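## Task

Lift the green can from the turntable and set it upright on the coaster, while every other can stays standing where it was on the turntable.

## Robot and tools

Robot: two six-joint arms, left_arm and right_arm, each ending in a two-finger parallel gripper whose fingers do not fold. Bases in the scene frame: left_arm at (-0.076, +0.438, 0) m, right_arm at (+0.049, -0.548, 0) m, both turned only slightly about z. A camera stand sits behind the arms. Loose objects may get nudged now and then. Anything that ends up off the table fails the scene.

Frame: the scene frame has its origin at table-top height between the arms, +z up, +x out over the table, left_arm toward +y. Camera image sides do not match arm names. Printed hand positions and orientations may be off by a few centimetres, more at long reach. In the gripper's own axes, fingers point along +z and open/close along y; end_effector_position is the spot between the closed pads, and fingertips extend about 33 mm past it (about 9 mm when fully open).

Row layout (used by every moving tool): one flat list of 18 numbers covering both arms, left_arm first. Per arm: six absolute joint target angles in radians, in this order: forearm roll, elbow, wrist pitch, shoulder, waist, wrist roll; then gripper position, force_limit, speed, each in [-1, 1]. The shoulder sign is flipped relative to the arm's own convention, in commands and all readouts. Stated ranges: waist, shoulder, forearm roll, wrist pitch, wrist roll -6.283 to 6.283; elbow -2.792 to 2.792. A target more than 0.010 rad beyond a range end (and farther out than the current angle) is refused; slightly past the true end it is clipped and the result notes "joint sent to its limit". To keep an arm still, resend its "Joint targets" angles; to leave a gripper alone, resend its last three gripper numbers (0 is a real command).

Gripper numbers: position +1 = open 140 mm, about -0.8 = pads touching, -1 = close until blocked. force_limit sets squeeze on a slow close (about 14 N at -1, 40 N at 0, 58 N at +1); a faster speed grips much harder. speed sets finger travel rate (about 30 mm/s at -1, 250 at +1). Both start at +1. After closing with position -1, confirm object_status is 2. Status codes: 0 moving, 1 blocked while opening, 2 blocked while closing, 3 reached target or pads met. position_measured is in counts: 3 open, 139 is 60 mm, 200 is 20 mm, 230 pads met. To tighten, raise force_limit and nudge position (-1 to -0.98); to loosen, reopen and close slowly. Off-centre slow closes can push with one finger only.

execute_actions(actions, cameras): actions is a list of actions; each action is up to 15 rows, one per 1/30 s step, the last row repeated to fill 15. Joint targets are chased at capped rates, so distant targets may need several actions. An empty actions list returns full state and all camera images plus the scene number and task. cameras: list of names (cam_left_wrist, cam_right_wrist), ["all"], or [] for none.

move(target, speed, blend, stop_force, zero, blocking, cameras): target is one 18-number row or a list of up to 15 rows, absolute joint angles as above; all joints of both arms are interpolated together, so grippers trace curves, and there is no obstacle avoidance. speed is the peak rad/s of the joint with the farthest to travel, 0.01 to 3.92, default 0.5 (one value, or one per target). blend (rad) rounds corners in a list; 0 stops at each. stop_force (10 to 80 N, shared by both arms) ends an arm's path once the estimated push against its motion exceeds that amount; use a low speed with it, omit it when pulling away from contact, keep gripper numbers equal across all rows, and avoid outstretched or straight-wrist poses where no force estimate exists. zero (default true) re-zeroes the force baseline before the move. blocking=false returns after about 0.5 s while the move continues; a new move replaces it; not allowed with stop_force. The result adds a "move:" line such as done, off_target, moving, held or fault.

wait(seconds 0 to 10, cameras): lets time pass with last commands held. stop(cameras): brakes a running move. zoom_image(camera, region [x0, y0, x1, y1] in pixels, at most 504 by 504): enlarges part of the newest image from cam_left_wrist or cam_right_wrist (672x504). finished_scene(scene 1 or 2): ends the scene irreversibly; the can must remain upright on the coaster without help.

Result lines: Joint positions, Joint velocities, Joint targets (current drive goals), Tool commands, end-effector pose and velocities in the scene frame, Joint torques and External joint torques (push toward larger joint numbers reads positive; includes held weight), Flange force along the gripper axes (noisy, zero near singular poses), Wrist depth (7x7 grid of distances ahead of each wrist camera, rows split by " / ", "-" for no data), "joint command not followed" when the anti-collision check between arms altered commands, MOTOR HOT warnings.

Avoid: arms touching each other or one gripper grabbing the other's fingers; pressing past a firm contact (arms are stiff); 144 N on any part or joint torque at its limit (waist/shoulder 323, elbow 152, wrist joints 42.7 N m), which freezes the arm 10 s; overheating from long stretched or loaded holds (30 to 60 s lockout); dropping cans, releasing a moving can, knocking over the other cans, hitting fixed things hard, or twisting the wrist under a heavy off-centre load. Smooth, quick, low-effort motion is preferred.

Each tool is called by a JSON object that holds its "method" and its "body", one argument or row to a line.

## Session

{"method": "execute_actions", "body": {
  "actions": []
}}

Scene clock: 0.00 s.
left_arm: end_effector_position=(+0.1878, +0.2386, +0.3817) position_measured=3 object_status=3 end_effector_quat_wxyz=(-0.012, +0.831, -0.040, +0.555) | right_arm: end_effector_position=(+0.5086, +0.1484, +0.2946) position_measured=3 object_status=3 end_effector_quat_wxyz=(-0.204, +0.133, +0.970, -0.001)
Joint names: [forearm roll, elbow, wrist pitch, shoulder, waist, wrist roll]
Joint positions: left_arm=[1.076 2.446 1.786 0.584 -1.933 -0.352] | right_arm=[0.333 1.103 1.691 -0.59 0.833 -0.483]
Joint velocities: within noise
Joint torques (N m): no reading
External joint torques (N m): no reading
Flange force (N): no reading
Wrist depth (mm): cam_left_wrist=[2606 1988 2024 2386 3105 393 3105 / 4534 3383 2491 3238 2699 3487 - / 3148 2869 - 875 - 706 669 / - 138 727 708 681 590 134 / - 587 628 603 589 515 110 / - 540 533 518 513 506 468 / 199 213 246 452 452 440 442] | cam_right_wrist=[471 464 452 448 444 436 429 / 406 406 448 439 435 432 428 / 400 316 391 437 419 426 420 / 396 142 384 431 414 409 134 / - 153 382 424 420 414 110 / - 293 376 421 418 411 405 / 376 378 375 418 411 406 402]
Joint targets: left_arm=[1.076 2.446 1.786 0.584 -1.933 -0.352] | right_arm=[0.333 1.103 1.691 -0.590 0.833 -0.483]
Tool commands: left_gripper/position=+1.0 left_gripper/force_limit=+1.0 left_gripper/speed=+1.0 right_gripper/position=+1.0 right_gripper/force_limit=+1.0 right_gripper/speed=+1.0

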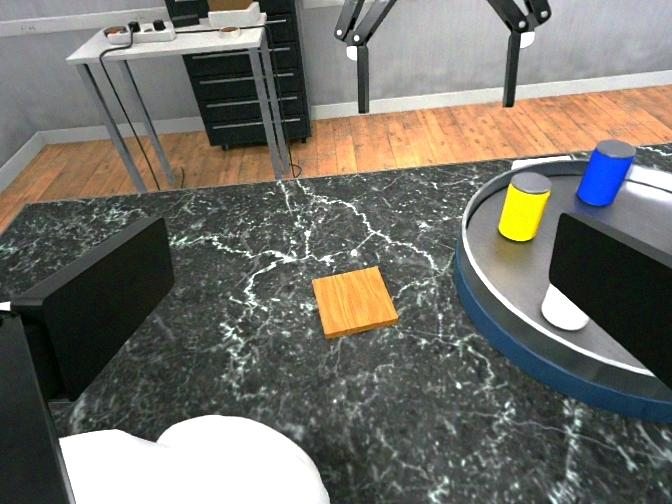

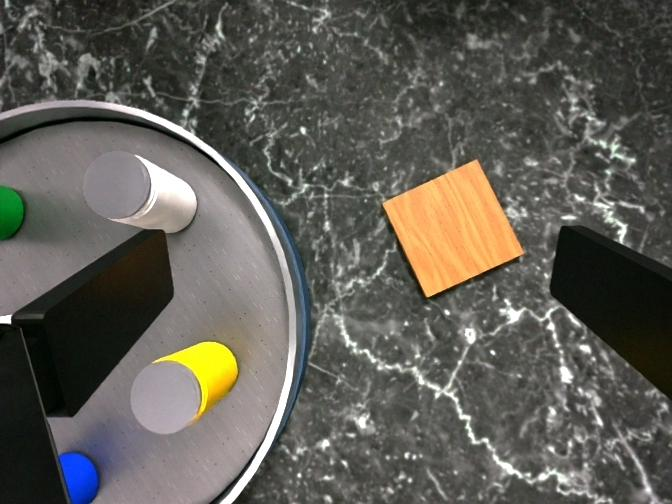

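{"method": "move", "body": {
  "target": [1.076,2.446,1.786,0.584,-1.933,-0.352,1,1,1,0,1.766,1.4125,0.037,0.746,-0.841,1,1,1],
  "speed": 0.9,
  "cameras": ["cam_right_wrist","cam_left_wrist"]
}}

Scene clock: 6.13 s.
left_arm: end_effector_position=(+0.1877, +0.2382, +0.3819) position_measured=3 object_status=3 end_effector_quat_wxyz=(-0.012, +0.831, -0.040, +0.555) | right_arm: end_effector_position=(+0.4211, -0.1698, +0.3514) position_measured=3 object_status=3 end_effector_quat_wxyz=(+0.000, +0.000, +1.000, +0.000)
Joint names: [forearm roll, elbow, wrist pitch, shoulder, waist, wrist roll]
Joint positions: left_arm=[1.076 2.446 1.786 0.584 -1.933 -0.352] | right_arm=[0 1.766 1.413 0.037 0.746 -0.841]
Joint torques (N m): left_arm=[4.56 -38.92 1.25 -15.46 -1.88 0] | right_arm=[4.81 -39.79 -0.04 33.82 -0.55 0.24]
External joint torques (N m): left_arm=[-0.31 -1.89 -0.2 -1.01 2.06 0] | right_arm=[-0.43 -2.47 0.06 4.53 0.56 -0.23]
Flange force (N): left_arm=[0.0 0.0 0.0] | right_arm=[2.9 -2.1 -5.1]
Wrist depth (mm): cam_left_wrist=[3238 1858 1988 - 3148 3063 - / - 4277 2699 3148 3148 3285 3193 / 3063 3063 - 896 872 713 693 / 807 132 - 724 644 557 134 / - 590 614 592 - 516 109 / - 540 520 521 513 500 471 / 199 212 247 455 456 444 442] | cam_right_wrist=[428 424 426 381 382 379 432 / 458 - 397 398 396 395 448 / 473 481 427 424 424 423 463 / 494 141 445 449 451 432 134 / - 152 465 480 476 474 110 / - 575 584 507 485 572 569 / - 1759 1759 1773 1733 1720 1759]
Joint targets: left_arm=[1.076 2.446 1.786 0.584 -1.933 -0.352] | right_arm=[0.000 1.766 1.413 0.037 0.746 -0.841]
move: done

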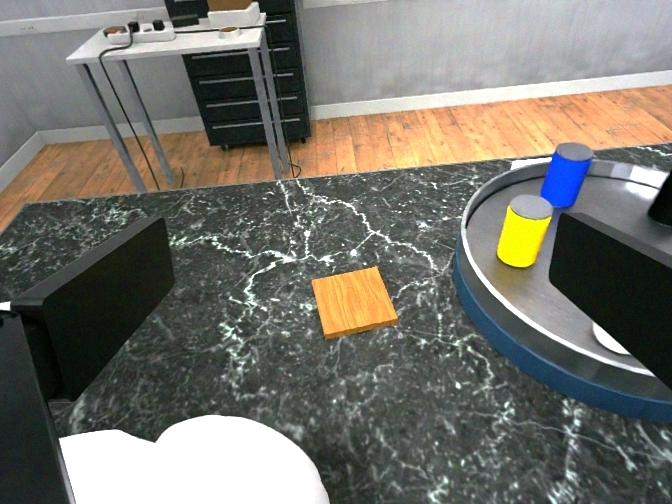

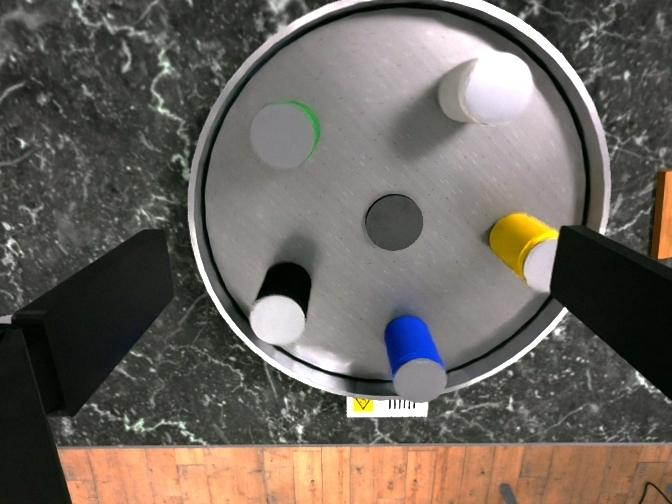

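{"method": "wait", "body": {
  "seconds": 0.5,
  "cameras": ["cam_right_wrist"]
}}

{"method": "wait", "body": {
  "seconds": 2,
  "cameras": ["cam_right_wrist"]
}}

Scene clock: 6.93 s.
left_arm: end_effector_position=(+0.1877, +0.2382, +0.3819) position_measured=3 object_status=3 end_effector_quat_wxyz=(-0.012, +0.831, -0.040, +0.555) | right_arm: end_effector_position=(+0.4210, -0.1699, +0.3515) position_measured=3 object_status=3 end_effector_quat_wxyz=(+0.000, +0.000, +1.000, +0.000)
Joint names: [forearm roll, elbow, wrist pitch, shoulder, waist, wrist roll]
Joint positions: left_arm=[1.076 2.446 1.786 0.584 -1.933 -0.352] | right_arm=[0 1.766 1.412 0.037 0.746 -0.841]
Joint torques (N m): left_arm=[4.51 -38.74 1.21 -15.62 -1.79 0.05] | right_arm=[4.76 -39.59 -0.07 34.18 -0.25 0.18]
External joint torques (N m): left_arm=[-0.25 -2.03 -0.18 -1.65 1.68 -0.05] | right_arm=[-0.39 -2.55 0.09 4.16 0.3 -0.18]
Flange force (N): left_arm=[0.0 0.0 0.0] | right_arm=[2.1 -1.8 -5.2]
Wrist depth (mm): cam_left_wrist=[2944 2061 2006 2699 3977 2944 - / 3842 2869 2764 3148 3238 3383 3105 / 3063 3334 3487 2906 2764 702 653 / - 132 - 715 616 568 134 / - 587 595 587 587 513 110 / - 544 533 520 519 512 472 / 199 213 246 457 452 424 451] | cam_right_wrist=[428 426 424 383 381 385 426 / 451 453 403 401 402 401 442 / 475 480 414 426 426 398 468 / 503 141 452 448 451 448 134 / - 141 483 467 474 470 110 / - 578 576 502 499 562 581 / 1720 1773 1720 1733 1733 1720 1707]
Joint targets: left_arm=[1.076 2.446 1.786 0.584 -1.933 -0.352] | right_arm=[0.000 1.766 1.413 0.037 0.746 -0.841]
Tool commands: left_gripper/position=+1.0 left_gripper/force_limit=+1.0 left_gripper/speed=+1.0 right_gripper/position=+1.0 right_gripper/force_limit=+1.0 right_gripper/speed=+1.0
wait: 0.50 s; at rest from the start
Images, in order (width x height): cam_right_wrist 672x504.

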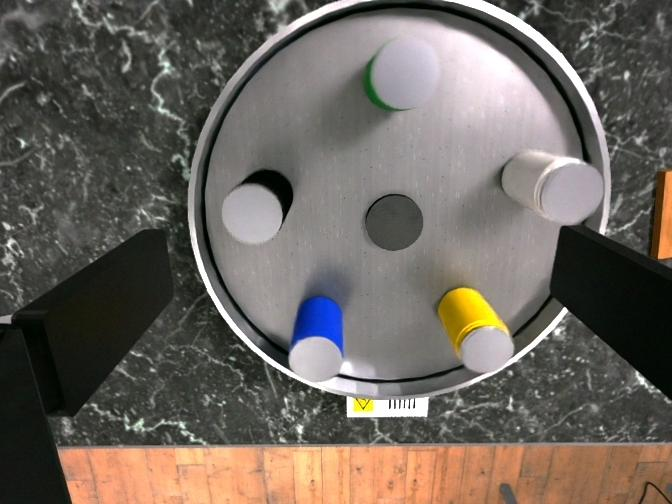

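Scene clock: 8.93 s.
left_arm: end_effector_position=(+0.1877, +0.2382, +0.3819) position_measured=3 object_status=3 end_effector_quat_wxyz=(-0.012, +0.831, -0.040, +0.555) | right_arm: end_effector_position=(+0.4210, -0.1699, +0.3515) position_measured=3 object_status=3 end_effector_quat_wxyz=(+0.000, +0.000, +1.000, +0.000)
Joint names: [forearm roll, elbow, wrist pitch, shoulder, waist, wrist roll]
Joint positions: left_arm=[1.076 2.446 1.786 0.584 -1.933 -0.352] | right_arm=[0 1.766 1.412 0.037 0.746 -0.841]
Joint torques (N m): left_arm=[4.58 -38.83 1.3 -15.16 -1.78 0.05] | right_arm=[4.7 -39.72 -0.08 34.41 -0.55 0.13]
External joint torques (N m): left_arm=[-0.33 -1.87 -0.26 -1.75 1.79 -0.05] | right_arm=[-0.35 -2.31 0.1 3.65 0.45 -0.13]
Flange force (N): left_arm=[0.0 0.0 0.0] | right_arm=[2.0 -1.2 -4.7]
Wrist depth (mm): cam_left_wrist=[2799 1889 2006 3063 2636 2731 - / 3022 3383 2906 3105 3285 3238 2983 / 2944 2944 3063 2731 852 702 677 / - 132 695 849 626 567 134 / - 116 616 598 - 516 110 / - 525 536 524 512 503 473 / 199 213 247 455 452 447 441] | cam_right_wrist=[431 429 423 386 381 388 423 / 454 449 403 327 396 394 448 / 478 - 424 425 422 424 464 / 501 141 439 445 448 441 134 / - 131 483 475 471 471 110 / - 586 576 514 503 575 - / 1746 1720 1733 1773 1787 1733 1733]
Joint targets: left_arm=[1.076 2.446 1.786 0.584 -1.933 -0.352] | right_arm=[0.000 1.766 1.413 0.037 0.746 -0.841]
Tool commands: left_gripper/position=+1.0 left_gripper/force_limit=+1.0 left_gripper/speed=+1.0 right_gripper/position=+1.0 right_gripper/force_limit=+1.0 right_gripper/speed=+1.0
wait: 2.00 s; at rest by 0.17 s
Images, in order (width x height): cam_right_wrist 672x504.

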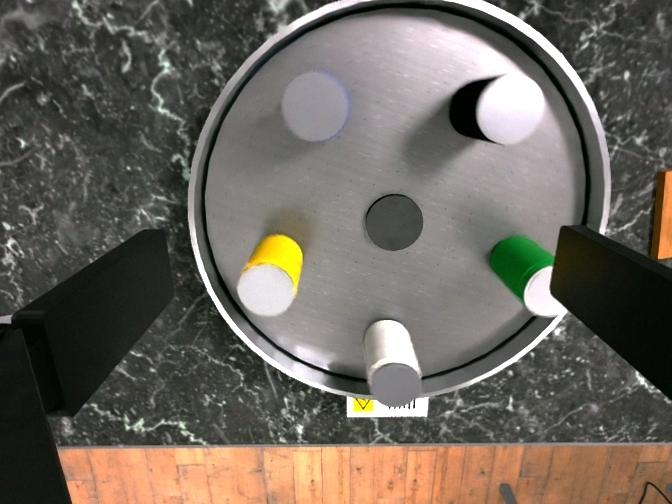

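{"method": "move", "body": {
  "target": [1.076,2.446,1.786,0.584,-1.933,-0.352,1,1,1,0,1.619,1.2653,-0.2573,0.8456,-0.7412,0.45,0,1],
  "speed": 0.7,
  "cameras": ["cam_right_wrist","cam_left_wrist"]
}}

{"method": "wait", "body": {
  "seconds": 1,
  "cameras": ["cam_right_wrist"]
}}

{"method": "wait", "body": {
  "seconds": 8,
  "cameras": ["cam_right_wrist"]
}}

Scene clock: 14.07 s.
left_arm: end_effector_position=(+0.1877, +0.2382, +0.3819) position_measured=3 object_status=3 end_effector_quat_wxyz=(-0.012, +0.831, -0.040, +0.555) | right_arm: end_effector_position=(+0.4909, -0.0156, +0.2515) position_measured=72 object_status=3 end_effector_quat_wxyz=(+0.000, +0.000, +1.000, +0.000)
Joint names: [forearm roll, elbow, wrist pitch, shoulder, waist, wrist roll]
Joint positions: left_arm=[1.076 2.446 1.786 0.584 -1.933 -0.352] | right_arm=[0 1.619 1.265 -0.257 0.846 -0.741]
Joint torques (N m): left_arm=[4.62 -38.99 1.24 -15.25 -2.03 -0.01] | right_arm=[4.63 -38.45 -0.07 65.73 -0.26 0.07]
External joint torques (N m): left_arm=[-0.37 -1.71 -0.21 -1.91 1.97 0.01] | right_arm=[-0.43 -2.06 0.1 1.49 0.26 -0.07]
Flange force (N): left_arm=[0.0 0.0 0.0] | right_arm=[-1.0 1.6 -3.5]
Wrist depth (mm): cam_left_wrist=[2983 1988 2024 3022 - 385 381 / 3487 3716 2699 4723 - 2764 3022 / 3022 3148 2944 2667 862 702 683 / - 132 724 711 677 570 134 / - 584 613 590 592 518 110 / - 541 537 524 513 493 471 / 199 213 247 458 456 461 -] | cam_right_wrist=[252 294 293 293 291 337 341 / 309 309 307 310 309 354 349 / 323 326 323 324 324 372 367 / 315 338 343 342 256 140 399 / - 100 313 368 423 122 99 / - 105 366 451 459 457 - / - - 1657 1634 1611 - -]
Joint targets: left_arm=[1.076 2.446 1.786 0.584 -1.933 -0.352] | right_arm=[0.000 1.619 1.265 -0.257 0.846 -0.741]
move: done

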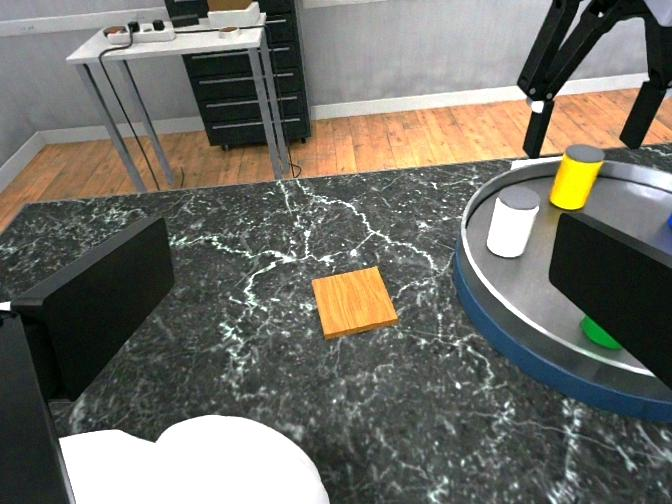

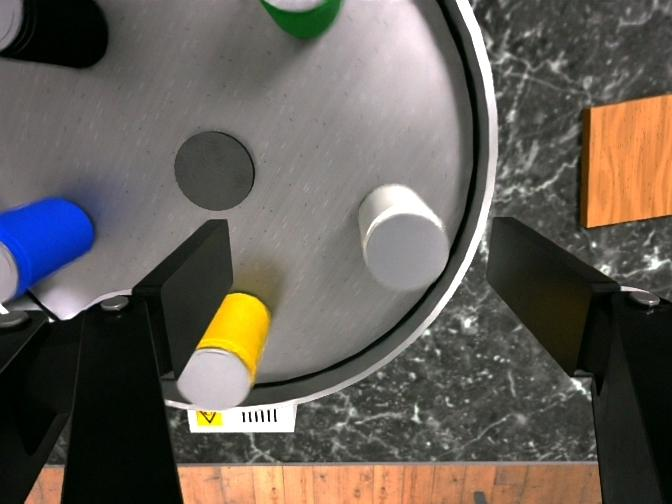

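Scene clock: 15.07 s.
left_arm: end_effector_position=(+0.1877, +0.2382, +0.3819) position_measured=3 object_status=3 end_effector_quat_wxyz=(-0.012, +0.831, -0.040, +0.555) | right_arm: end_effector_position=(+0.4909, -0.0156, +0.2514) position_measured=72 object_status=3 end_effector_quat_wxyz=(+0.000, +0.000, +1.000, +0.000)
Joint names: [forearm roll, elbow, wrist pitch, shoulder, waist, wrist roll]
Joint positions: left_arm=[1.076 2.446 1.786 0.584 -1.933 -0.352] | right_arm=[0 1.619 1.265 -0.257 0.846 -0.741]
Joint torques (N m): left_arm=[4.59 -38.89 1.27 -15.5 -2.1 0.06] | right_arm=[4.59 -38.26 -0.03 63.46 0.01 0.22]
External joint torques (N m): left_arm=[-0.35 -1.77 -0.24 -1.65 2.1 -0.06] | right_arm=[-0.4 -2.17 0.06 3.76 0.11 -0.22]
Flange force (N): left_arm=[0.0 0.0 0.0] | right_arm=[0.8 -1.2 -4.6]
Wrist depth (mm): cam_left_wrist=[2636 1921 1988 3148 2944 389 380 / 3435 3908 2667 2983 3716 3022 2944 / 2983 3022 937 952 771 669 689 / 821 132 727 - 679 535 134 / - 132 614 589 592 515 109 / - 564 530 522 504 496 476 / 199 212 247 456 457 449 440] | cam_right_wrist=[276 293 292 291 291 340 340 / 309 308 307 307 307 357 351 / 326 328 323 325 244 376 367 / 299 336 339 345 342 141 402 / - 105 324 364 421 122 99 / - 105 292 381 454 453 - / - - 1646 1634 1611 1646 -]
Joint targets: left_arm=[1.076 2.446 1.786 0.584 -1.933 -0.352] | right_arm=[0.000 1.619 1.265 -0.257 0.846 -0.741]
Tool commands: left_gripper/position=+1.0 left_gripper/force_limit=+1.0 left_gripper/speed=+1.0 right_gripper/position=+0.45 right_gripper/force_limit=+0.0 right_gripper/speed=+1.0
wait: 1.00 s; at rest by 0.17 s
Images, in order (width x height): cam_right_wrist 672x504.

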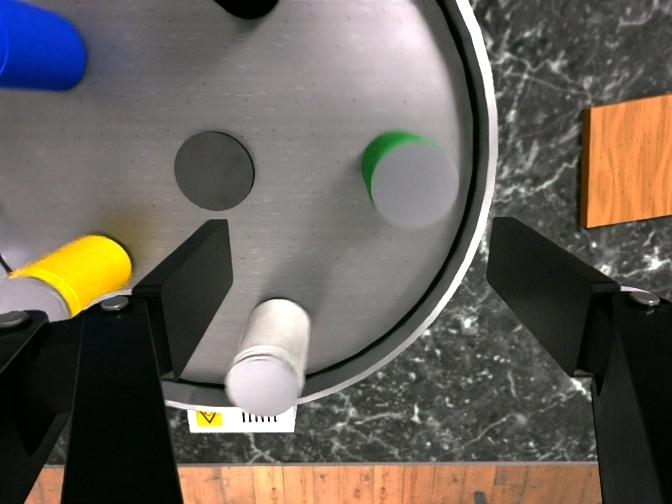

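Scene clock: 23.07 s.
left_arm: end_effector_position=(+0.1877, +0.2382, +0.3819) position_measured=3 object_status=3 end_effector_quat_wxyz=(-0.012, +0.831, -0.040, +0.555) | right_arm: end_effector_position=(+0.4909, -0.0156, +0.2514) position_measured=72 object_status=3 end_effector_quat_wxyz=(+0.000, +0.000, +1.000, +0.000)
Joint names: [forearm roll, elbow, wrist pitch, shoulder, waist, wrist roll]
Joint positions: left_arm=[1.076 2.446 1.786 0.584 -1.933 -0.352] | right_arm=[0 1.619 1.265 -0.257 0.846 -0.741]
Joint torques (N m): left_arm=[4.59 -38.78 1.28 -15.65 -2.17 0.06] | right_arm=[4.64 -38.41 -0.06 64.03 -1.01 0.16]
External joint torques (N m): left_arm=[-0.34 -1.94 -0.24 -1.16 2.14 -0.07] | right_arm=[-0.43 -2.21 0.09 3.51 1.06 -0.16]
Flange force (N): left_arm=[0.0 0.0 0.0] | right_arm=[1.6 0.1 -4.6]
Wrist depth (mm): cam_left_wrist=[2222 1971 1971 3598 3238 384 386 / 2834 3716 2834 3063 3383 2983 469 / 3022 2201 2869 879 843 683 697 / - 132 748 693 675 554 134 / - 123 618 590 578 515 110 / - 552 536 544 514 497 475 / 199 212 246 438 484 446 441] | cam_right_wrist=[245 293 293 292 290 338 341 / 309 309 307 307 308 357 348 / 325 328 321 323 318 378 365 / 305 338 342 343 337 140 401 / - 99 326 367 414 115 99 / - 105 293 454 458 463 - / - - 1600 1600 1588 1646 -]
Joint targets: left_arm=[1.076 2.446 1.786 0.584 -1.933 -0.352] | right_arm=[0.000 1.619 1.265 -0.257 0.846 -0.741]
Tool commands: left_gripper/position=+1.0 left_gripper/force_limit=+1.0 left_gripper/speed=+1.0 right_gripper/position=+0.45 right_gripper/force_limit=+0.0 right_gripper/speed=+1.0
wait: 8.00 s; at rest by 0.17 s
Images, in order (width x height): cam_right_wrist 672x504.

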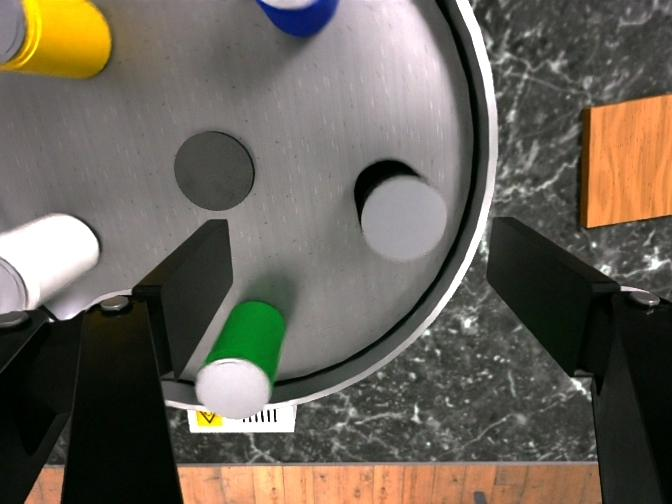

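{"method": "move", "body": {
  "target": [1.076,2.446,1.786,0.584,-1.933,-0.352,1,1,1,0,1.716,1.0332,-0.3924,0.8758,-0.711,0.45,0,1],
  "speed": 0.2,
  "cameras": ["cam_right_wrist"]
}}

{"method": "wait", "body": {
  "seconds": 0.5,
  "cameras": ["cam_right_wrist"]
}}

{"method": "wait", "body": {
  "seconds": 0.5,
  "cameras": ["cam_right_wrist"]
}}

Scene clock: 28.27 s.
left_arm: end_effector_position=(+0.1877, +0.2382, +0.3819) position_measured=3 object_status=3 end_effector_quat_wxyz=(-0.012, +0.831, -0.040, +0.555) | right_arm: end_effector_position=(+0.4919, +0.0174, +0.1067) position_measured=72 object_status=3 end_effector_quat_wxyz=(+0.000, +0.000, +1.000, +0.000)
Joint names: [forearm roll, elbow, wrist pitch, shoulder, waist, wrist roll]
Joint positions: left_arm=[1.076 2.446 1.786 0.584 -1.933 -0.352] | right_arm=[0 1.716 1.033 -0.392 0.876 -0.711]
Joint torques (N m): left_arm=[4.54 -38.86 1.33 -15.31 -1.71 0.01] | right_arm=[4.21 -34.53 0.03 73.42 -0.47 0.11]
External joint torques (N m): left_arm=[-0.29 -1.89 -0.3 -1.75 1.73 -0.02] | right_arm=[-0.45 -1.71 0 2.83 0.39 -0.11]
Flange force (N): left_arm=[0.0 0.0 0.0] | right_arm=[0.5 0.0 -3.8]
Wrist depth (mm): cam_left_wrist=[2906 1873 1971 - 2491 203 214 / 3383 4359 2799 3105 3148 428 2869 / 3063 2944 892 2834 846 499 665 / - 132 700 708 695 537 134 / - 590 623 608 595 515 110 / - 540 532 515 519 502 474 / 199 213 247 458 444 435 444] | cam_right_wrist=[164 164 164 164 164 164 211 / 173 173 173 173 173 171 222 / 177 183 183 184 183 181 235 / 186 186 192 151 192 141 247 / - 105 203 110 111 122 99 / - 113 221 116 117 283 - / - - 238 233 299 303 -]
Joint targets: left_arm=[1.076 2.446 1.786 0.584 -1.933 -0.352] | right_arm=[0.000 1.716 1.033 -0.392 0.876 -0.711]
move: done
Images, in order (width x height): cam_right_wrist 672x504.

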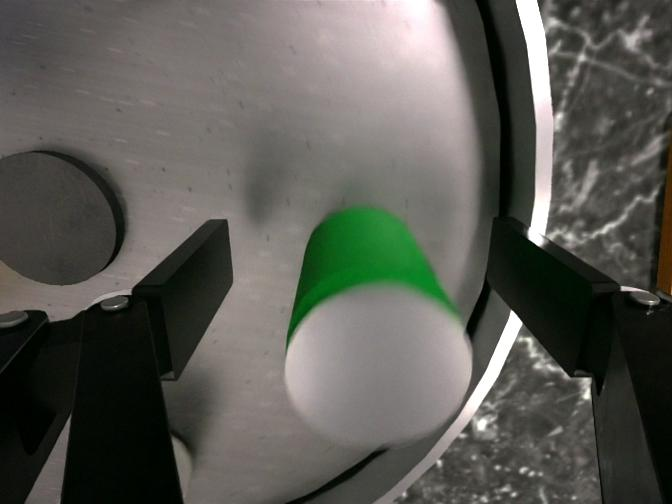

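Scene clock: 28.77 s.
left_arm: end_effector_position=(+0.1877, +0.2382, +0.3819) position_measured=3 object_status=3 end_effector_quat_wxyz=(-0.012, +0.831, -0.040, +0.555) | right_arm: end_effector_position=(+0.4918, +0.0174, +0.1066) position_measured=72 object_status=3 end_effector_quat_wxyz=(+0.000, +0.000, +1.000, +0.000)
Joint names: [forearm roll, elbow, wrist pitch, shoulder, waist, wrist roll]
Joint positions: left_arm=[1.076 2.446 1.786 0.584 -1.933 -0.352] | right_arm=[0 1.716 1.033 -0.392 0.876 -0.711]
Joint torques (N m): left_arm=[4.53 -38.91 1.27 -15.48 -1.52 0.04] | right_arm=[4.22 -34.46 -0.09 73.96 -0.43 0.02]
External joint torques (N m): left_arm=[-0.28 -1.85 -0.23 -1.32 1.67 -0.04] | right_arm=[-0.44 -2.02 0.12 2.74 0.45 -0.02]
Flange force (N): left_arm=[0.0 0.0 0.0] | right_arm=[0.2 0.7 -4.2]
Wrist depth (mm): cam_left_wrist=[3063 2042 1954 - - 202 214 / 3238 3193 2731 3487 3238 433 414 / - 2944 3022 2731 - 494 655 / 818 132 743 - - 541 134 / - 132 635 590 572 518 110 / - 540 520 549 513 497 470 / 199 214 247 449 453 446 443] | cam_right_wrist=[164 164 85 97 164 164 211 / 173 173 173 173 173 171 223 / 177 183 183 183 183 181 234 / 186 185 191 194 193 141 247 / - 99 204 204 206 122 99 / - 113 215 176 214 284 - / - - 139 141 300 304 -]
Joint targets: left_arm=[1.076 2.446 1.786 0.584 -1.933 -0.352] | right_arm=[0.000 1.716 1.033 -0.392 0.876 -0.711]
Tool commands: left_gripper/position=+1.0 left_gripper/force_limit=+1.0 left_gripper/speed=+1.0 right_gripper/position=+0.45 right_gripper/force_limit=+0.0 right_gripper/speed=+1.0
wait: 0.50 s; at rest by 0.17 s
Images, in order (width x height): cam_right_wrist 672x504.

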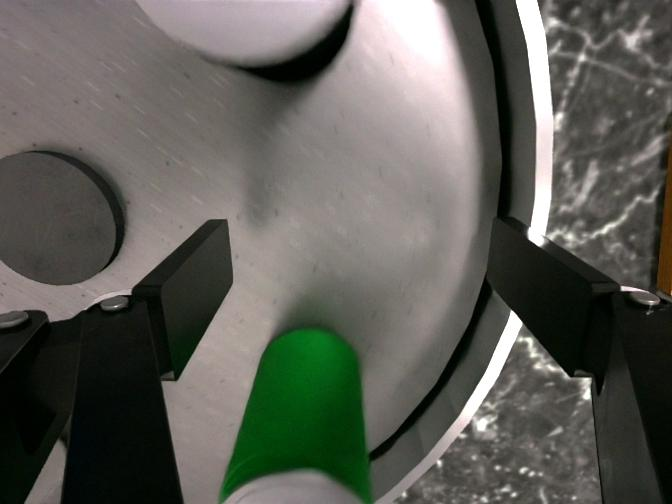

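Scene clock: 29.27 s.
left_arm: end_effector_position=(+0.1877, +0.2382, +0.3819) position_measured=3 object_status=3 end_effector_quat_wxyz=(-0.012, +0.831, -0.040, +0.555) | right_arm: end_effector_position=(+0.4918, +0.0174, +0.1066) position_measured=72 object_status=3 end_effector_quat_wxyz=(+0.000, +0.000, +1.000, +0.000)
Joint names: [forearm roll, elbow, wrist pitch, shoulder, waist, wrist roll]
Joint positions: left_arm=[1.076 2.446 1.786 0.584 -1.933 -0.352] | right_arm=[0 1.716 1.033 -0.392 0.876 -0.711]
Joint torques (N m): left_arm=[4.59 -38.85 1.27 -15.37 -2.17 0.05] | right_arm=[4.17 -34.48 -0.09 73.43 -0.95 0.14]
External joint torques (N m): left_arm=[-0.34 -1.86 -0.24 -2.01 2.08 -0.05] | right_arm=[-0.37 -1.96 0.13 3.37 1.16 -0.14]
Flange force (N): left_arm=[0.0 0.0 0.0] | right_arm=[1.4 0.5 -4.7]
Wrist depth (mm): cam_left_wrist=[3022 1905 2024 2906 2983 202 230 / 3435 3435 2731 3238 3238 430 448 / 3105 2869 2869 882 852 492 623 / - 132 738 711 677 532 134 / - 132 621 595 593 514 109 / - 526 533 527 514 493 472 / 199 213 247 456 458 445 442] | cam_right_wrist=[162 164 164 164 164 164 211 / 176 173 173 169 171 171 222 / 177 183 181 95 96 181 235 / 186 185 140 101 102 141 246 / - 99 206 206 206 122 99 / - 114 218 220 214 283 - / - - 200 234 301 305 -]
Joint targets: left_arm=[1.076 2.446 1.786 0.584 -1.933 -0.352] | right_arm=[0.000 1.716 1.033 -0.392 0.876 -0.711]
Tool commands: left_gripper/position=+1.0 left_gripper/force_limit=+1.0 left_gripper/speed=+1.0 right_gripper/position=+0.45 right_gripper/force_limit=+0.0 right_gripper/speed=+1.0
wait: 0.50 s; at rest by 0.17 s
Images, in order (width x height): cam_right_wrist 672x504.

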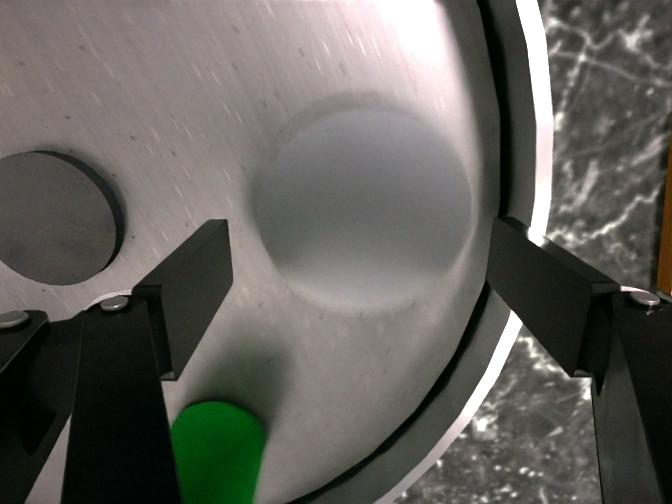

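{"method": "execute_actions", "body": {
  "actions": [
    [[1.076,2.446,1.786,0.584,-1.933,-0.352,1,1,1,0,1.716,1.033,-0.392,0.876,-0.711,0.3,0,0]]
  ]
}}

{"method": "wait", "body": {
  "seconds": 1,
  "cameras": ["cam_right_wrist"]
}}

Scene clock: 30.73 s.
left_arm: end_effector_position=(+0.1877, +0.2382, +0.3819) position_measured=3 object_status=3 end_effector_quat_wxyz=(-0.012, +0.831, -0.040, +0.555) | right_arm: end_effector_position=(+0.4918, +0.0176, +0.1069) position_measured=91 object_status=3 end_effector_quat_wxyz=(+0.000, +0.000, +1.000, +0.000)
Joint names: [forearm roll, elbow, wrist pitch, shoulder, waist, wrist roll]
Joint positions: left_arm=[1.076 2.446 1.786 0.584 -1.933 -0.352] | right_arm=[0 1.716 1.033 -0.392 0.876 -0.711]
Joint torques (N m): left_arm=[4.55 -38.76 1.21 -15.49 -1.44 -0.01] | right_arm=[4.21 -34.31 -0.07 73.27 -0.79 0.26]
External joint torques (N m): left_arm=[-0.31 -1.95 -0.17 -1.33 1.51 0] | right_arm=[-0.41 -2.28 0.09 3.37 0.78 -0.26]
Flange force (N): left_arm=[0.0 0.0 0.0] | right_arm=[0.5 0.6 -4.9]
Wrist depth (mm): cam_left_wrist=[2731 2006 1971 2983 3063 202 346 / 3148 2834 2731 3487 3285 430 414 / 3022 914 2869 855 824 486 665 / - 138 761 722 679 535 134 / - 115 - 590 589 515 109 / - 550 525 525 515 503 471 / 199 212 247 457 474 451 444] | cam_right_wrist=[164 165 164 165 164 166 212 / 173 173 173 173 172 171 223 / 177 183 183 181 183 181 234 / 186 190 155 130 160 138 250 / - 91 135 108 109 111 - / - 61 221 116 115 281 66 / - - 237 233 299 - -]
Joint targets: left_arm=[1.076 2.446 1.786 0.584 -1.933 -0.352] | right_arm=[0.000 1.716 1.033 -0.392 0.876 -0.711]

Scene clock: 31.73 s.
left_arm: end_effector_position=(+0.1877, +0.2382, +0.3819) position_measured=3 object_status=3 end_effector_quat_wxyz=(-0.012, +0.831, -0.040, +0.555) | right_arm: end_effector_position=(+0.4918, +0.0176, +0.1069) position_measured=91 object_status=3 end_effector_quat_wxyz=(+0.000, +0.000, +1.000, +0.000)
Joint names: [forearm roll, elbow, wrist pitch, shoulder, waist, wrist roll]
Joint positions: left_arm=[1.076 2.446 1.786 0.584 -1.933 -0.352] | right_arm=[0 1.716 1.033 -0.392 0.876 -0.711]
Joint torques (N m): left_arm=[4.64 -39.09 1.25 -15.47 -2 0.02] | right_arm=[4.21 -34.37 -0.04 73.37 -0.67 0.26]
External joint torques (N m): left_arm=[-0.37 -1.74 -0.21 -1.03 1.97 -0.03] | right_arm=[-0.43 -2.12 0.07 3.28 0.78 -0.26]
Flange force (N): left_arm=[0.0 0.0 0.0] | right_arm=[0.6 0.4 -4.6]
Wrist depth (mm): cam_left_wrist=[2906 1889 1971 1905 3598 201 215 / 3285 3383 2764 3105 2944 444 2983 / 3022 2834 900 2799 875 506 618 / 812 132 717 669 683 541 134 / - 132 621 597 593 515 109 / - 538 521 522 515 502 465 / 200 213 246 456 454 440 439] | cam_right_wrist=[164 165 165 165 164 166 212 / 173 173 171 91 171 171 222 / 177 183 96 96 98 181 235 / 186 190 108 102 165 138 250 / - 93 204 206 206 111 - / - - 219 221 215 280 66 / - - 191 234 301 - -]
Joint targets: left_arm=[1.076 2.446 1.786 0.584 -1.933 -0.352] | right_arm=[0.000 1.716 1.033 -0.392 0.876 -0.711]
Tool commands: left_gripper/position=+1.0 left_gripper/force_limit=+1.0 left_gripper/speed=+1.0 right_gripper/position=+0.3 right_gripper/force_limit=+0.0 right_gripper/speed=+0.0
wait: 1.00 s; at rest by 0.17 s
Images, in order (width x height): cam_right_wrist 672x504.

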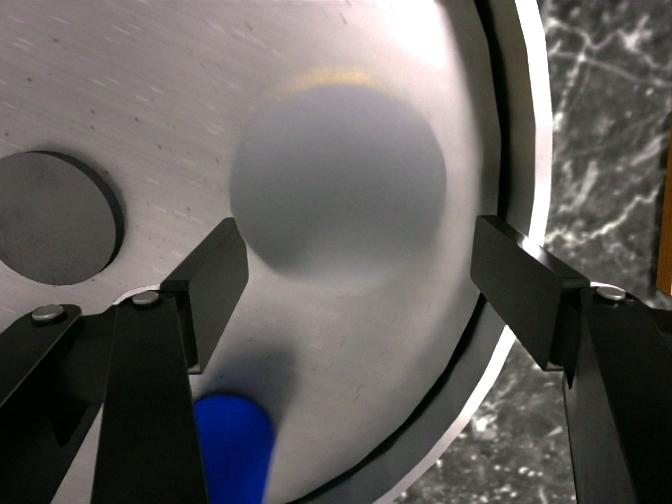

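{"method": "wait", "body": {
  "seconds": 0.1
}}

Scene clock: 33.40 s.
left_arm: end_effector_position=(+0.1877, +0.2382, +0.3819) position_measured=3 object_status=3 end_effector_quat_wxyz=(-0.012, +0.831, -0.040, +0.555) | right_arm: end_effector_position=(+0.4918, +0.0176, +0.1069) position_measured=91 object_status=3 end_effector_quat_wxyz=(+0.000, +0.000, +1.000, +0.000)
Joint names: [forearm roll, elbow, wrist pitch, shoulder, waist, wrist roll]
Joint positions: left_arm=[1.076 2.446 1.786 0.584 -1.933 -0.352] | right_arm=[0 1.716 1.033 -0.392 0.876 -0.711]
Joint torques (N m): left_arm=[4.57 -39.05 1.28 -14.94 -1.84 -0.01] | right_arm=[4.23 -34.55 -0.11 73.44 -0.3 0.1]
External joint torques (N m): left_arm=[-0.32 -1.68 -0.24 -1.71 1.92 0] | right_arm=[-0.47 -1.84 0.14 3.1 0.04 -0.1]
Flange force (N): left_arm=[0.0 0.0 0.0] | right_arm=[0.2 -0.4 -4.4]
Wrist depth (mm): cam_left_wrist=[2606 1889 2024 - - 202 352 / - 2731 2799 3105 3148 442 394 / 2944 2944 918 2731 2983 505 669 / 818 132 741 724 675 540 133 / - 142 621 608 593 518 109 / - 548 536 520 528 500 470 / 199 213 247 451 453 444 -] | cam_right_wrist=[164 165 165 164 164 166 211 / 174 174 172 173 173 171 224 / 177 183 183 183 183 181 235 / 186 190 155 153 171 138 250 / - 91 201 109 111 111 - / - 61 221 115 115 280 66 / - - 237 234 297 - -]
Joint targets: left_arm=[1.076 2.446 1.786 0.584 -1.933 -0.352] | right_arm=[0.000 1.716 1.033 -0.392 0.876 -0.711]
Tool commands: left_gripper/position=+1.0 left_gripper/force_limit=+1.0 left_gripper/speed=+1.0 right_gripper/position=+0.3 right_gripper/force_limit=+0.0 right_gripper/speed=+0.0
wait: 0.10 s; at rest from the start

{"method": "wait", "body": {
  "seconds": 7.07
}}

{"method": "execute_actions", "body": {
  "actions": [
    [[1.076,2.446,1.786,0.584,-1.933,-0.352,1,1,1,0,1.716,1.033,-0.392,0.876,-0.711,-1,0,0]],
    [[1.076,2.446,1.786,0.584,-1.933,-0.352,1,1,1,0,1.6184,1.2020,-0.3212,0.8758,-0.711,-1,0,0]]
  ],
  "cameras": ["cam_right_wrist"]
}}

Scene clock: 40.83 s.
left_arm: end_effector_position=(+0.1877, +0.2382, +0.3819) position_measured=3 object_status=3 end_effector_quat_wxyz=(-0.012, +0.831, -0.040, +0.555) | right_arm: end_effector_position=(+0.4918, +0.0176, +0.1069) position_measured=91 object_status=3 end_effector_quat_wxyz=(+0.000, +0.000, +1.000, +0.000)
Joint names: [forearm roll, elbow, wrist pitch, shoulder, waist, wrist roll]
Joint positions: left_arm=[1.076 2.446 1.786 0.584 -1.933 -0.352] | right_arm=[0 1.716 1.033 -0.392 0.876 -0.711]
Joint torques (N m): left_arm=[4.57 -39.17 1.23 -15.49 -2.1 0.06] | right_arm=[4.17 -34.37 -0.07 73.57 -0.41 0.16]
External joint torques (N m): left_arm=[-0.31 -1.58 -0.2 -1.6 2.02 -0.07] | right_arm=[-0.38 -2.18 0.09 3.07 0.73 -0.16]
Flange force (N): left_arm=[0.0 0.0 0.0] | right_arm=[0.4 0.8 -4.5]
Wrist depth (mm): cam_left_wrist=[3148 1813 2201 2983 3148 202 351 / 3334 2869 2667 3105 3105 444 2983 / 2764 2944 3063 2606 849 506 628 / - 138 741 713 677 528 134 / - 586 648 604 584 514 110 / - 542 525 536 513 511 474 / 199 213 247 448 451 448 441] | cam_right_wrist=[164 165 164 164 164 166 212 / 174 173 171 90 91 171 223 / 177 183 181 93 95 181 234 / 186 190 154 101 103 138 249 / - 91 204 206 206 111 - / - 61 218 221 215 280 66 / - - 188 233 301 - -]
Joint targets: left_arm=[1.076 2.446 1.786 0.584 -1.933 -0.352] | right_arm=[0.000 1.716 1.033 -0.392 0.876 -0.711]
Tool commands: left_gripper/position=+1.0 left_gripper/force_limit=+1.0 left_gripper/speed=+1.0 right_gripper/position=+0.3 right_gripper/force_limit=+0.0 right_gripper/speed=+0.0
wait: 7.10 s; at rest from the start

Scene clock: 42.03 s.
left_arm: end_effector_position=(+0.1877, +0.2382, +0.3819) position_measured=3 object_status=3 end_effector_quat_wxyz=(-0.012, +0.831, -0.040, +0.555) | right_arm: end_effector_position=(+0.4918, +0.0174, +0.2067) position_measured=154 object_status=2 end_effector_quat_wxyz=(+0.000, +0.000, +1.000, +0.000)
Joint names: [forearm roll, elbow, wrist pitch, shoulder, waist, wrist roll]
Joint positions: left_arm=[1.076 2.446 1.786 0.584 -1.933 -0.352] | right_arm=[0 1.618 1.202 -0.321 0.876 -0.711]
Joint torques (N m): left_arm=[4.6 -39.08 1.25 -15.01 -1.36 0.04] | right_arm=[4.53 -38.25 -0.09 71.07 -0.43 0.18]
External joint torques (N m): left_arm=[-0.34 -1.69 -0.22 -2.26 1.23 -0.05] | right_arm=[-0.44 -1.24 0.12 1.73 0.33 -0.18]
External joint torques at the end of the 1st action: left_arm=[-0.37 -1.69 -0.16 -0.77 1.98 -0.03] | right_arm=[-0.97 -5.27 -0.33 7.97 -1.31 -0.18]
Flange force (N): left_arm=[0.0 0.0 0.0] | right_arm=[0.1 0.1 -2.6]
Flange force at the end of the 1st action (N): left_arm=[0.0 0.0 0.0] | right_arm=[-1.3 -1.7 -10.5]
Wrist depth (mm): cam_left_wrist=[2731 1889 2244 2799 - 394 384 / - 3487 2799 3193 3487 438 451 / 3193 2869 2944 3383 2944 487 659 / - 138 - 667 679 590 134 / - 592 589 616 590 515 109 / - 545 516 514 512 499 473 / 199 214 246 456 452 446 442] | cam_right_wrist=[254 254 252 251 256 300 299 / 267 267 267 184 266 316 310 / 282 276 281 279 282 333 323 / 300 301 150 117 120 348 354 / - 80 99 108 108 83 89 / - 73 64 114 116 - 74 / - - - 432 432 - -]
Joint targets: left_arm=[1.076 2.446 1.786 0.584 -1.933 -0.352] | right_arm=[0.000 1.618 1.202 -0.321 0.876 -0.711]
Images, in order (width x height): cam_right_wrist 672x504.

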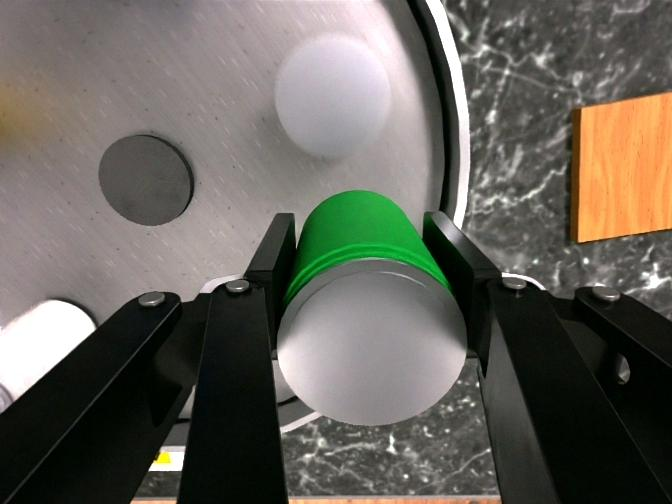

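{"method": "move", "body": {
  "target": [1.076,2.446,1.786,0.584,-1.933,-0.352,1,1,1,0,1.1834,1.3445,-0.6137,1.0395,-0.5473,-1,0,0],
  "speed": 0.5,
  "cameras": ["cam_right_wrist","cam_left_wrist"]
}}

Scene clock: 44.03 s.
left_arm: end_effector_position=(+0.1877, +0.2382, +0.3819) position_measured=3 object_status=3 end_effector_quat_wxyz=(-0.012, +0.831, -0.040, +0.555) | right_arm: end_effector_position=(+0.4900, +0.2395, +0.2015) position_measured=154 object_status=2 end_effector_quat_wxyz=(+0.000, +0.000, +1.000, +0.000)
Joint names: [forearm roll, elbow, wrist pitch, shoulder, waist, wrist roll]
Joint positions: left_arm=[1.076 2.446 1.786 0.584 -1.933 -0.352] | right_arm=[0 1.183 1.344 -0.614 1.039 -0.547]
Joint torques (N m): left_arm=[4.6 -39.04 1.2 -15.09 -1.47 0] | right_arm=[4.68 -39.56 -0.1 102.28 -1.31 0.18]
External joint torques (N m): left_arm=[-0.35 -1.66 -0.17 -2.07 1.36 0] | right_arm=[-0.38 -1.85 0.12 -0.27 1.33 -0.18]
Flange force (N): left_arm=[0.0 0.0 0.0] | right_arm=[-1.7 5.7 -2.3]
Wrist depth (mm): cam_left_wrist=[2267 1873 2006 342 3063 - - / 3105 2869 2636 403 3148 3193 3148 / 3148 2869 2906 467 801 695 679 / - 138 697 713 691 578 134 / - 142 613 587 586 513 109 / - 538 531 521 519 495 470 / 199 213 247 457 451 448 442] | cam_right_wrist=[246 290 294 295 294 295 293 / 256 303 310 304 305 310 311 / 276 300 329 314 320 326 325 / 288 299 339 116 120 342 346 / - 80 - 108 108 83 88 / - 73 64 114 116 - 74 / - - - 426 - - -]
Joint targets: left_arm=[1.076 2.446 1.786 0.584 -1.933 -0.352] | right_arm=[0.000 1.183 1.345 -0.614 1.040 -0.547]
move: done

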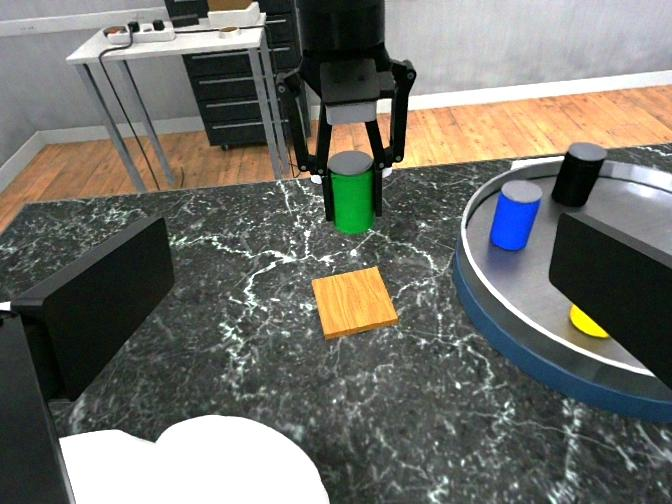

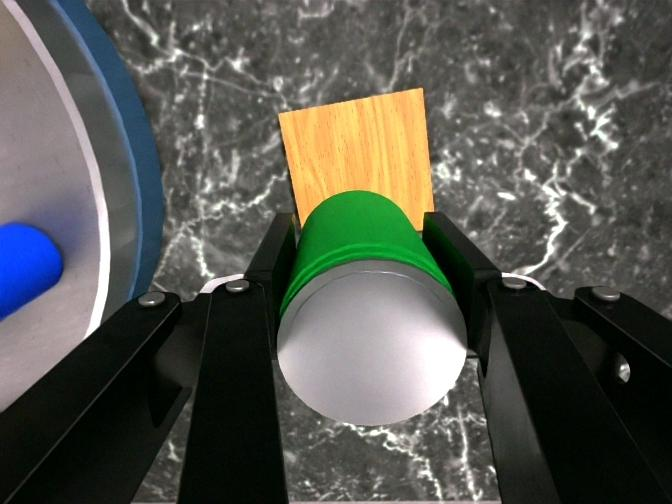

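{"method": "move", "body": {
  "target": [1.076,2.446,1.786,0.584,-1.933,-0.352,1,1,1,0,1.2853,1.1864,-0.6699,1.0528,-0.534,-1,0,0],
  "speed": 0.3,
  "cameras": ["cam_left_wrist","cam_right_wrist"]
}}

{"method": "move", "body": {
  "target": [1.076,2.446,1.786,0.584,-1.933,-0.352,1,1,1,0,1.3162,1.1290,-0.6964,1.0528,-0.534,-1,0,0],
  "speed": 0.03,
  "stop_force": 12,
  "cameras": ["cam_left_wrist","cam_right_wrist"]
}}

Scene clock: 46.33 s.
left_arm: end_effector_position=(+0.1877, +0.2382, +0.3819) position_measured=3 object_status=3 end_effector_quat_wxyz=(-0.012, +0.831, -0.040, +0.555) | right_arm: end_effector_position=(+0.4801, +0.2465, +0.0965) position_measured=154 object_status=2 end_effector_quat_wxyz=(+0.000, +0.001, +1.000, +0.000)
Joint names: [forearm roll, elbow, wrist pitch, shoulder, waist, wrist roll]
Joint positions: left_arm=[1.076 2.446 1.786 0.584 -1.933 -0.352] | right_arm=[0 1.285 1.186 -0.67 1.053 -0.534]
Joint torques (N m): left_arm=[4.51 -38.98 1.25 -15.8 -1.73 0] | right_arm=[4.53 -38.18 0.05 104.08 -0.81 0.18]
External joint torques (N m): left_arm=[-0.24 -1.8 -0.22 -1.07 1.6 0] | right_arm=[-0.43 -1.43 -0.04 0.81 0.53 -0.18]
Flange force (N): left_arm=[0.0 0.0 0.0] | right_arm=[-0.9 2.5 -1.6]
Wrist depth (mm): cam_left_wrist=[153 156 173 191 - 3063 - / 187 174 199 370 - 3193 3238 / 2983 3383 875 452 833 708 700 / 784 132 743 549 648 538 134 / - 115 608 574 592 513 109 / - 530 533 520 513 500 473 / 200 214 246 456 455 442 441] | cam_right_wrist=[201 201 201 202 201 201 202 / 212 212 212 210 207 211 212 / 221 228 220 210 215 225 224 / 230 238 233 116 120 235 237 / - 80 - 108 108 83 88 / - 73 64 114 116 - 74 / - - - 292 290 - -]
Joint targets: left_arm=[1.076 2.446 1.786 0.584 -1.933 -0.352] | right_arm=[0.000 1.285 1.186 -0.670 1.053 -0.534]
move: done

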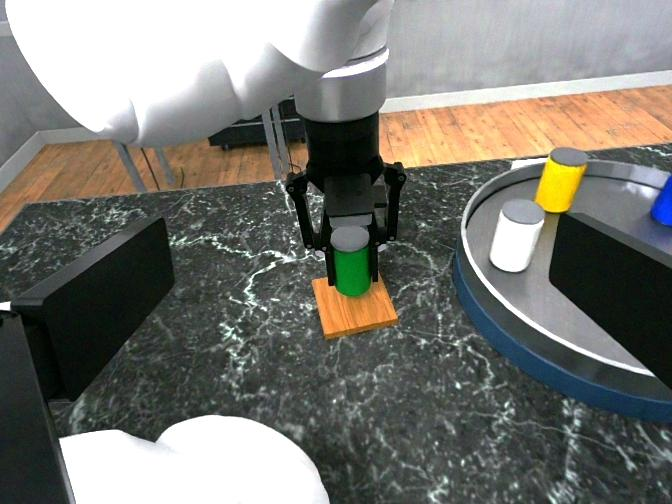

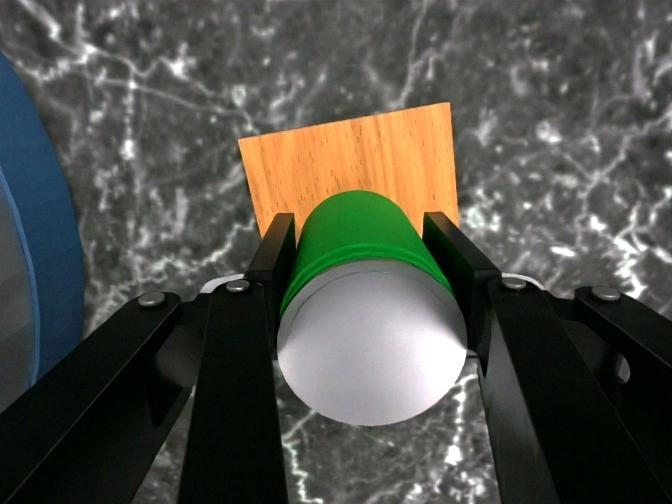

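Scene clock: 48.40 s.
left_arm: end_effector_position=(+0.1877, +0.2382, +0.3819) position_measured=3 object_status=3 end_effector_quat_wxyz=(-0.012, +0.831, -0.040, +0.555) | right_arm: end_effector_position=(+0.4803, +0.2466, +0.0664) position_measured=154 object_status=2 end_effector_quat_wxyz=(+0.000, +0.000, +1.000, +0.000)
Joint names: [forearm roll, elbow, wrist pitch, shoulder, waist, wrist roll]
Joint positions: left_arm=[1.076 2.446 1.786 0.584 -1.933 -0.352] | right_arm=[0 1.309 1.143 -0.69 1.053 -0.534]
Joint torques (N m): left_arm=[4.63 -39.04 1.23 -15.13 -1.64 0.04] | right_arm=[4.71 -25.95 -1.72 77.58 -0.3 0.13]
External joint torques (N m): left_arm=[-0.38 -1.69 -0.19 -1.78 1.77 -0.05] | right_arm=[-0.7 -12.86 1.73 28.04 -0.04 -0.13]
Flange force (N): left_arm=[0.0 0.0 0.0] | right_arm=[2.6 -5.2 -31.4]
Wrist depth (mm): cam_left_wrist=[175 171 178 176 3022 2944 2944 / 187 174 191 233 3383 3334 3435 / 2869 199 208 465 859 720 663 / 821 132 738 567 659 590 134 / - 132 611 590 589 515 110 / - 542 533 480 562 497 472 / 199 213 247 457 444 444 441] | cam_right_wrist=[175 175 175 175 175 175 175 / 185 184 184 182 180 184 184 / 195 194 187 180 183 194 195 / 206 206 189 116 120 207 208 / - 80 85 108 108 83 88 / - 73 63 115 115 - 74 / - - - 253 252 - -]
Joint targets: left_arm=[1.076 2.446 1.786 0.584 -1.933 -0.352] | right_arm=[0.000 1.309 1.143 -0.690 1.053 -0.534]
move: contact (right_arm); right_arm: the wrist pitch is farthest, 0.014 rad from its target

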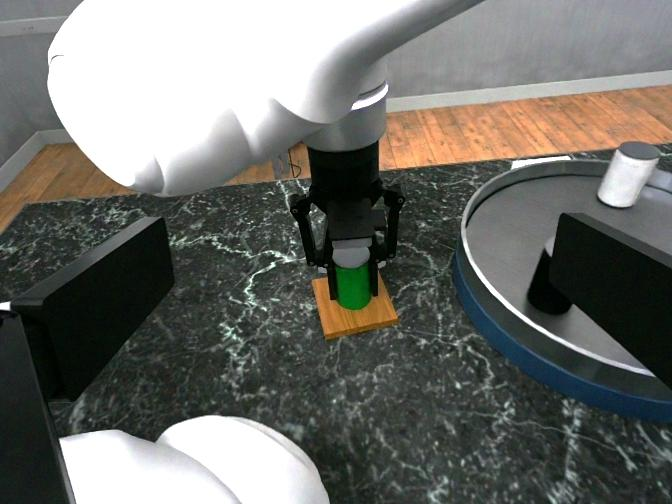

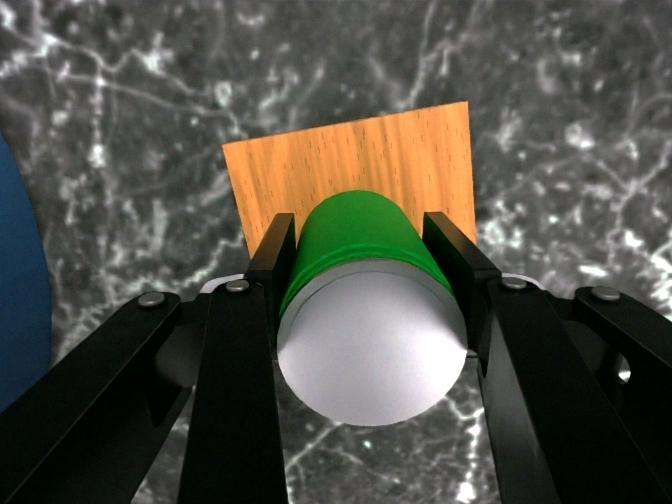

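{"method": "move", "body": {
  "target": [
    [1.076,2.446,1.786,0.584,-1.933,-0.352,1,1,1,0,1.3078,1.145,-0.689,1.0528,-0.534,-1,0,0],
    [1.076,2.446,1.786,0.584,-1.933,-0.352,1,1,1,0,1.3078,1.145,-0.689,1.0528,-0.534,0.4,0,-0.8],
    [1.076,2.446,1.786,0.584,-1.933,-0.352,1,1,1,0,1.1834,1.3445,-0.6137,1.0395,-0.5473,0.4,0,-0.8]
  ],
  "speed": [0.1,0.1,0.25],
  "cameras": ["cam_left_wrist","cam_right_wrist"]
}}

Scene clock: 52.17 s.
left_arm: end_effector_position=(+0.1877, +0.2382, +0.3819) position_measured=3 object_status=3 end_effector_quat_wxyz=(-0.012, +0.831, -0.040, +0.555) | right_arm: end_effector_position=(+0.4899, +0.2395, +0.2013) position_measured=78 object_status=3 end_effector_quat_wxyz=(+0.000, +0.000, +1.000, +0.000)
Joint names: [forearm roll, elbow, wrist pitch, shoulder, waist, wrist roll]
Joint positions: left_arm=[1.076 2.446 1.786 0.584 -1.933 -0.352] | right_arm=[0 1.183 1.344 -0.614 1.04 -0.547]
Joint torques (N m): left_arm=[4.56 -39.2 1.26 -15.55 -2.23 0.02] | right_arm=[4.84 -39.44 -0.05 98.96 -1.05 0.06]
External joint torques (N m): left_arm=[-0.32 -1.45 -0.22 -1.2 2.32 -0.03] | right_arm=[-0.56 -1.99 0.07 2.92 0.61 -0.06]
Flange force (N): left_arm=[0.0 0.0 0.0] | right_arm=[0.2 1.0 -3.6]
Wrist depth (mm): cam_left_wrist=[3334 1937 2006 345 2491 3148 - / 2906 3193 2764 415 2764 3063 3193 / 2944 2869 - 2667 862 702 669 / - 132 779 659 651 586 134 / - 124 619 584 589 515 109 / - 540 533 522 524 498 470 / 199 213 246 451 453 447 440] | cam_right_wrist=[245 293 295 293 295 293 294 / 255 304 311 303 305 310 310 / 275 299 327 240 320 327 329 / 292 268 338 345 349 147 346 / - 103 371 368 370 111 99 / - 64 397 395 392 394 - / - - 423 421 427 422 -]
Joint targets: left_arm=[1.076 2.446 1.786 0.584 -1.933 -0.352] | right_arm=[0.000 1.183 1.345 -0.614 1.040 -0.547]
move: done

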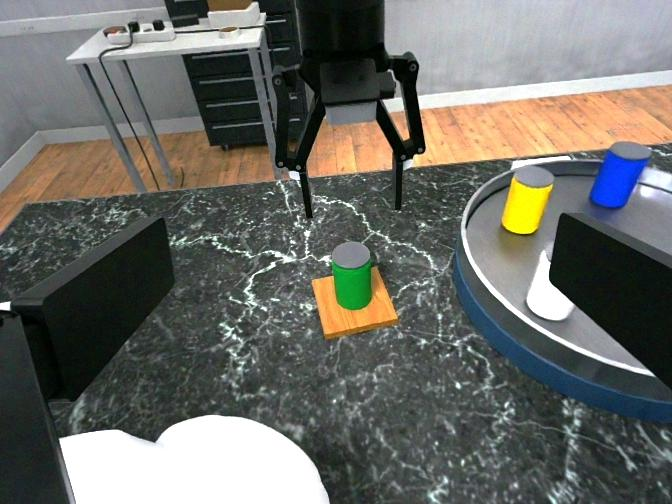

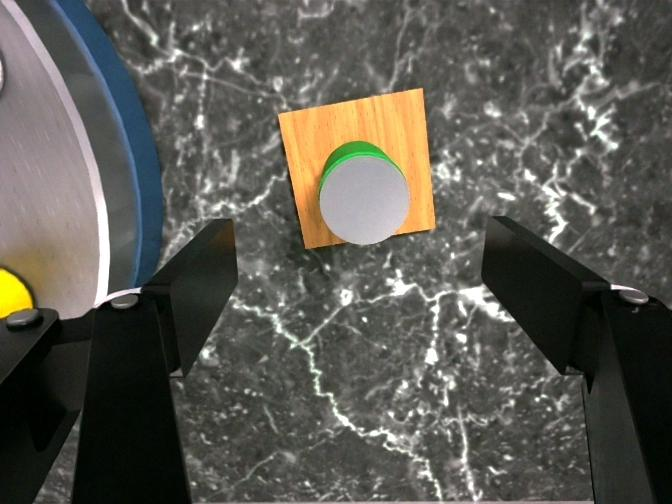

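Well centred.

{"method": "finished_scene", "body": {
  "scene": 1
}}

The scene is finished: the task was done.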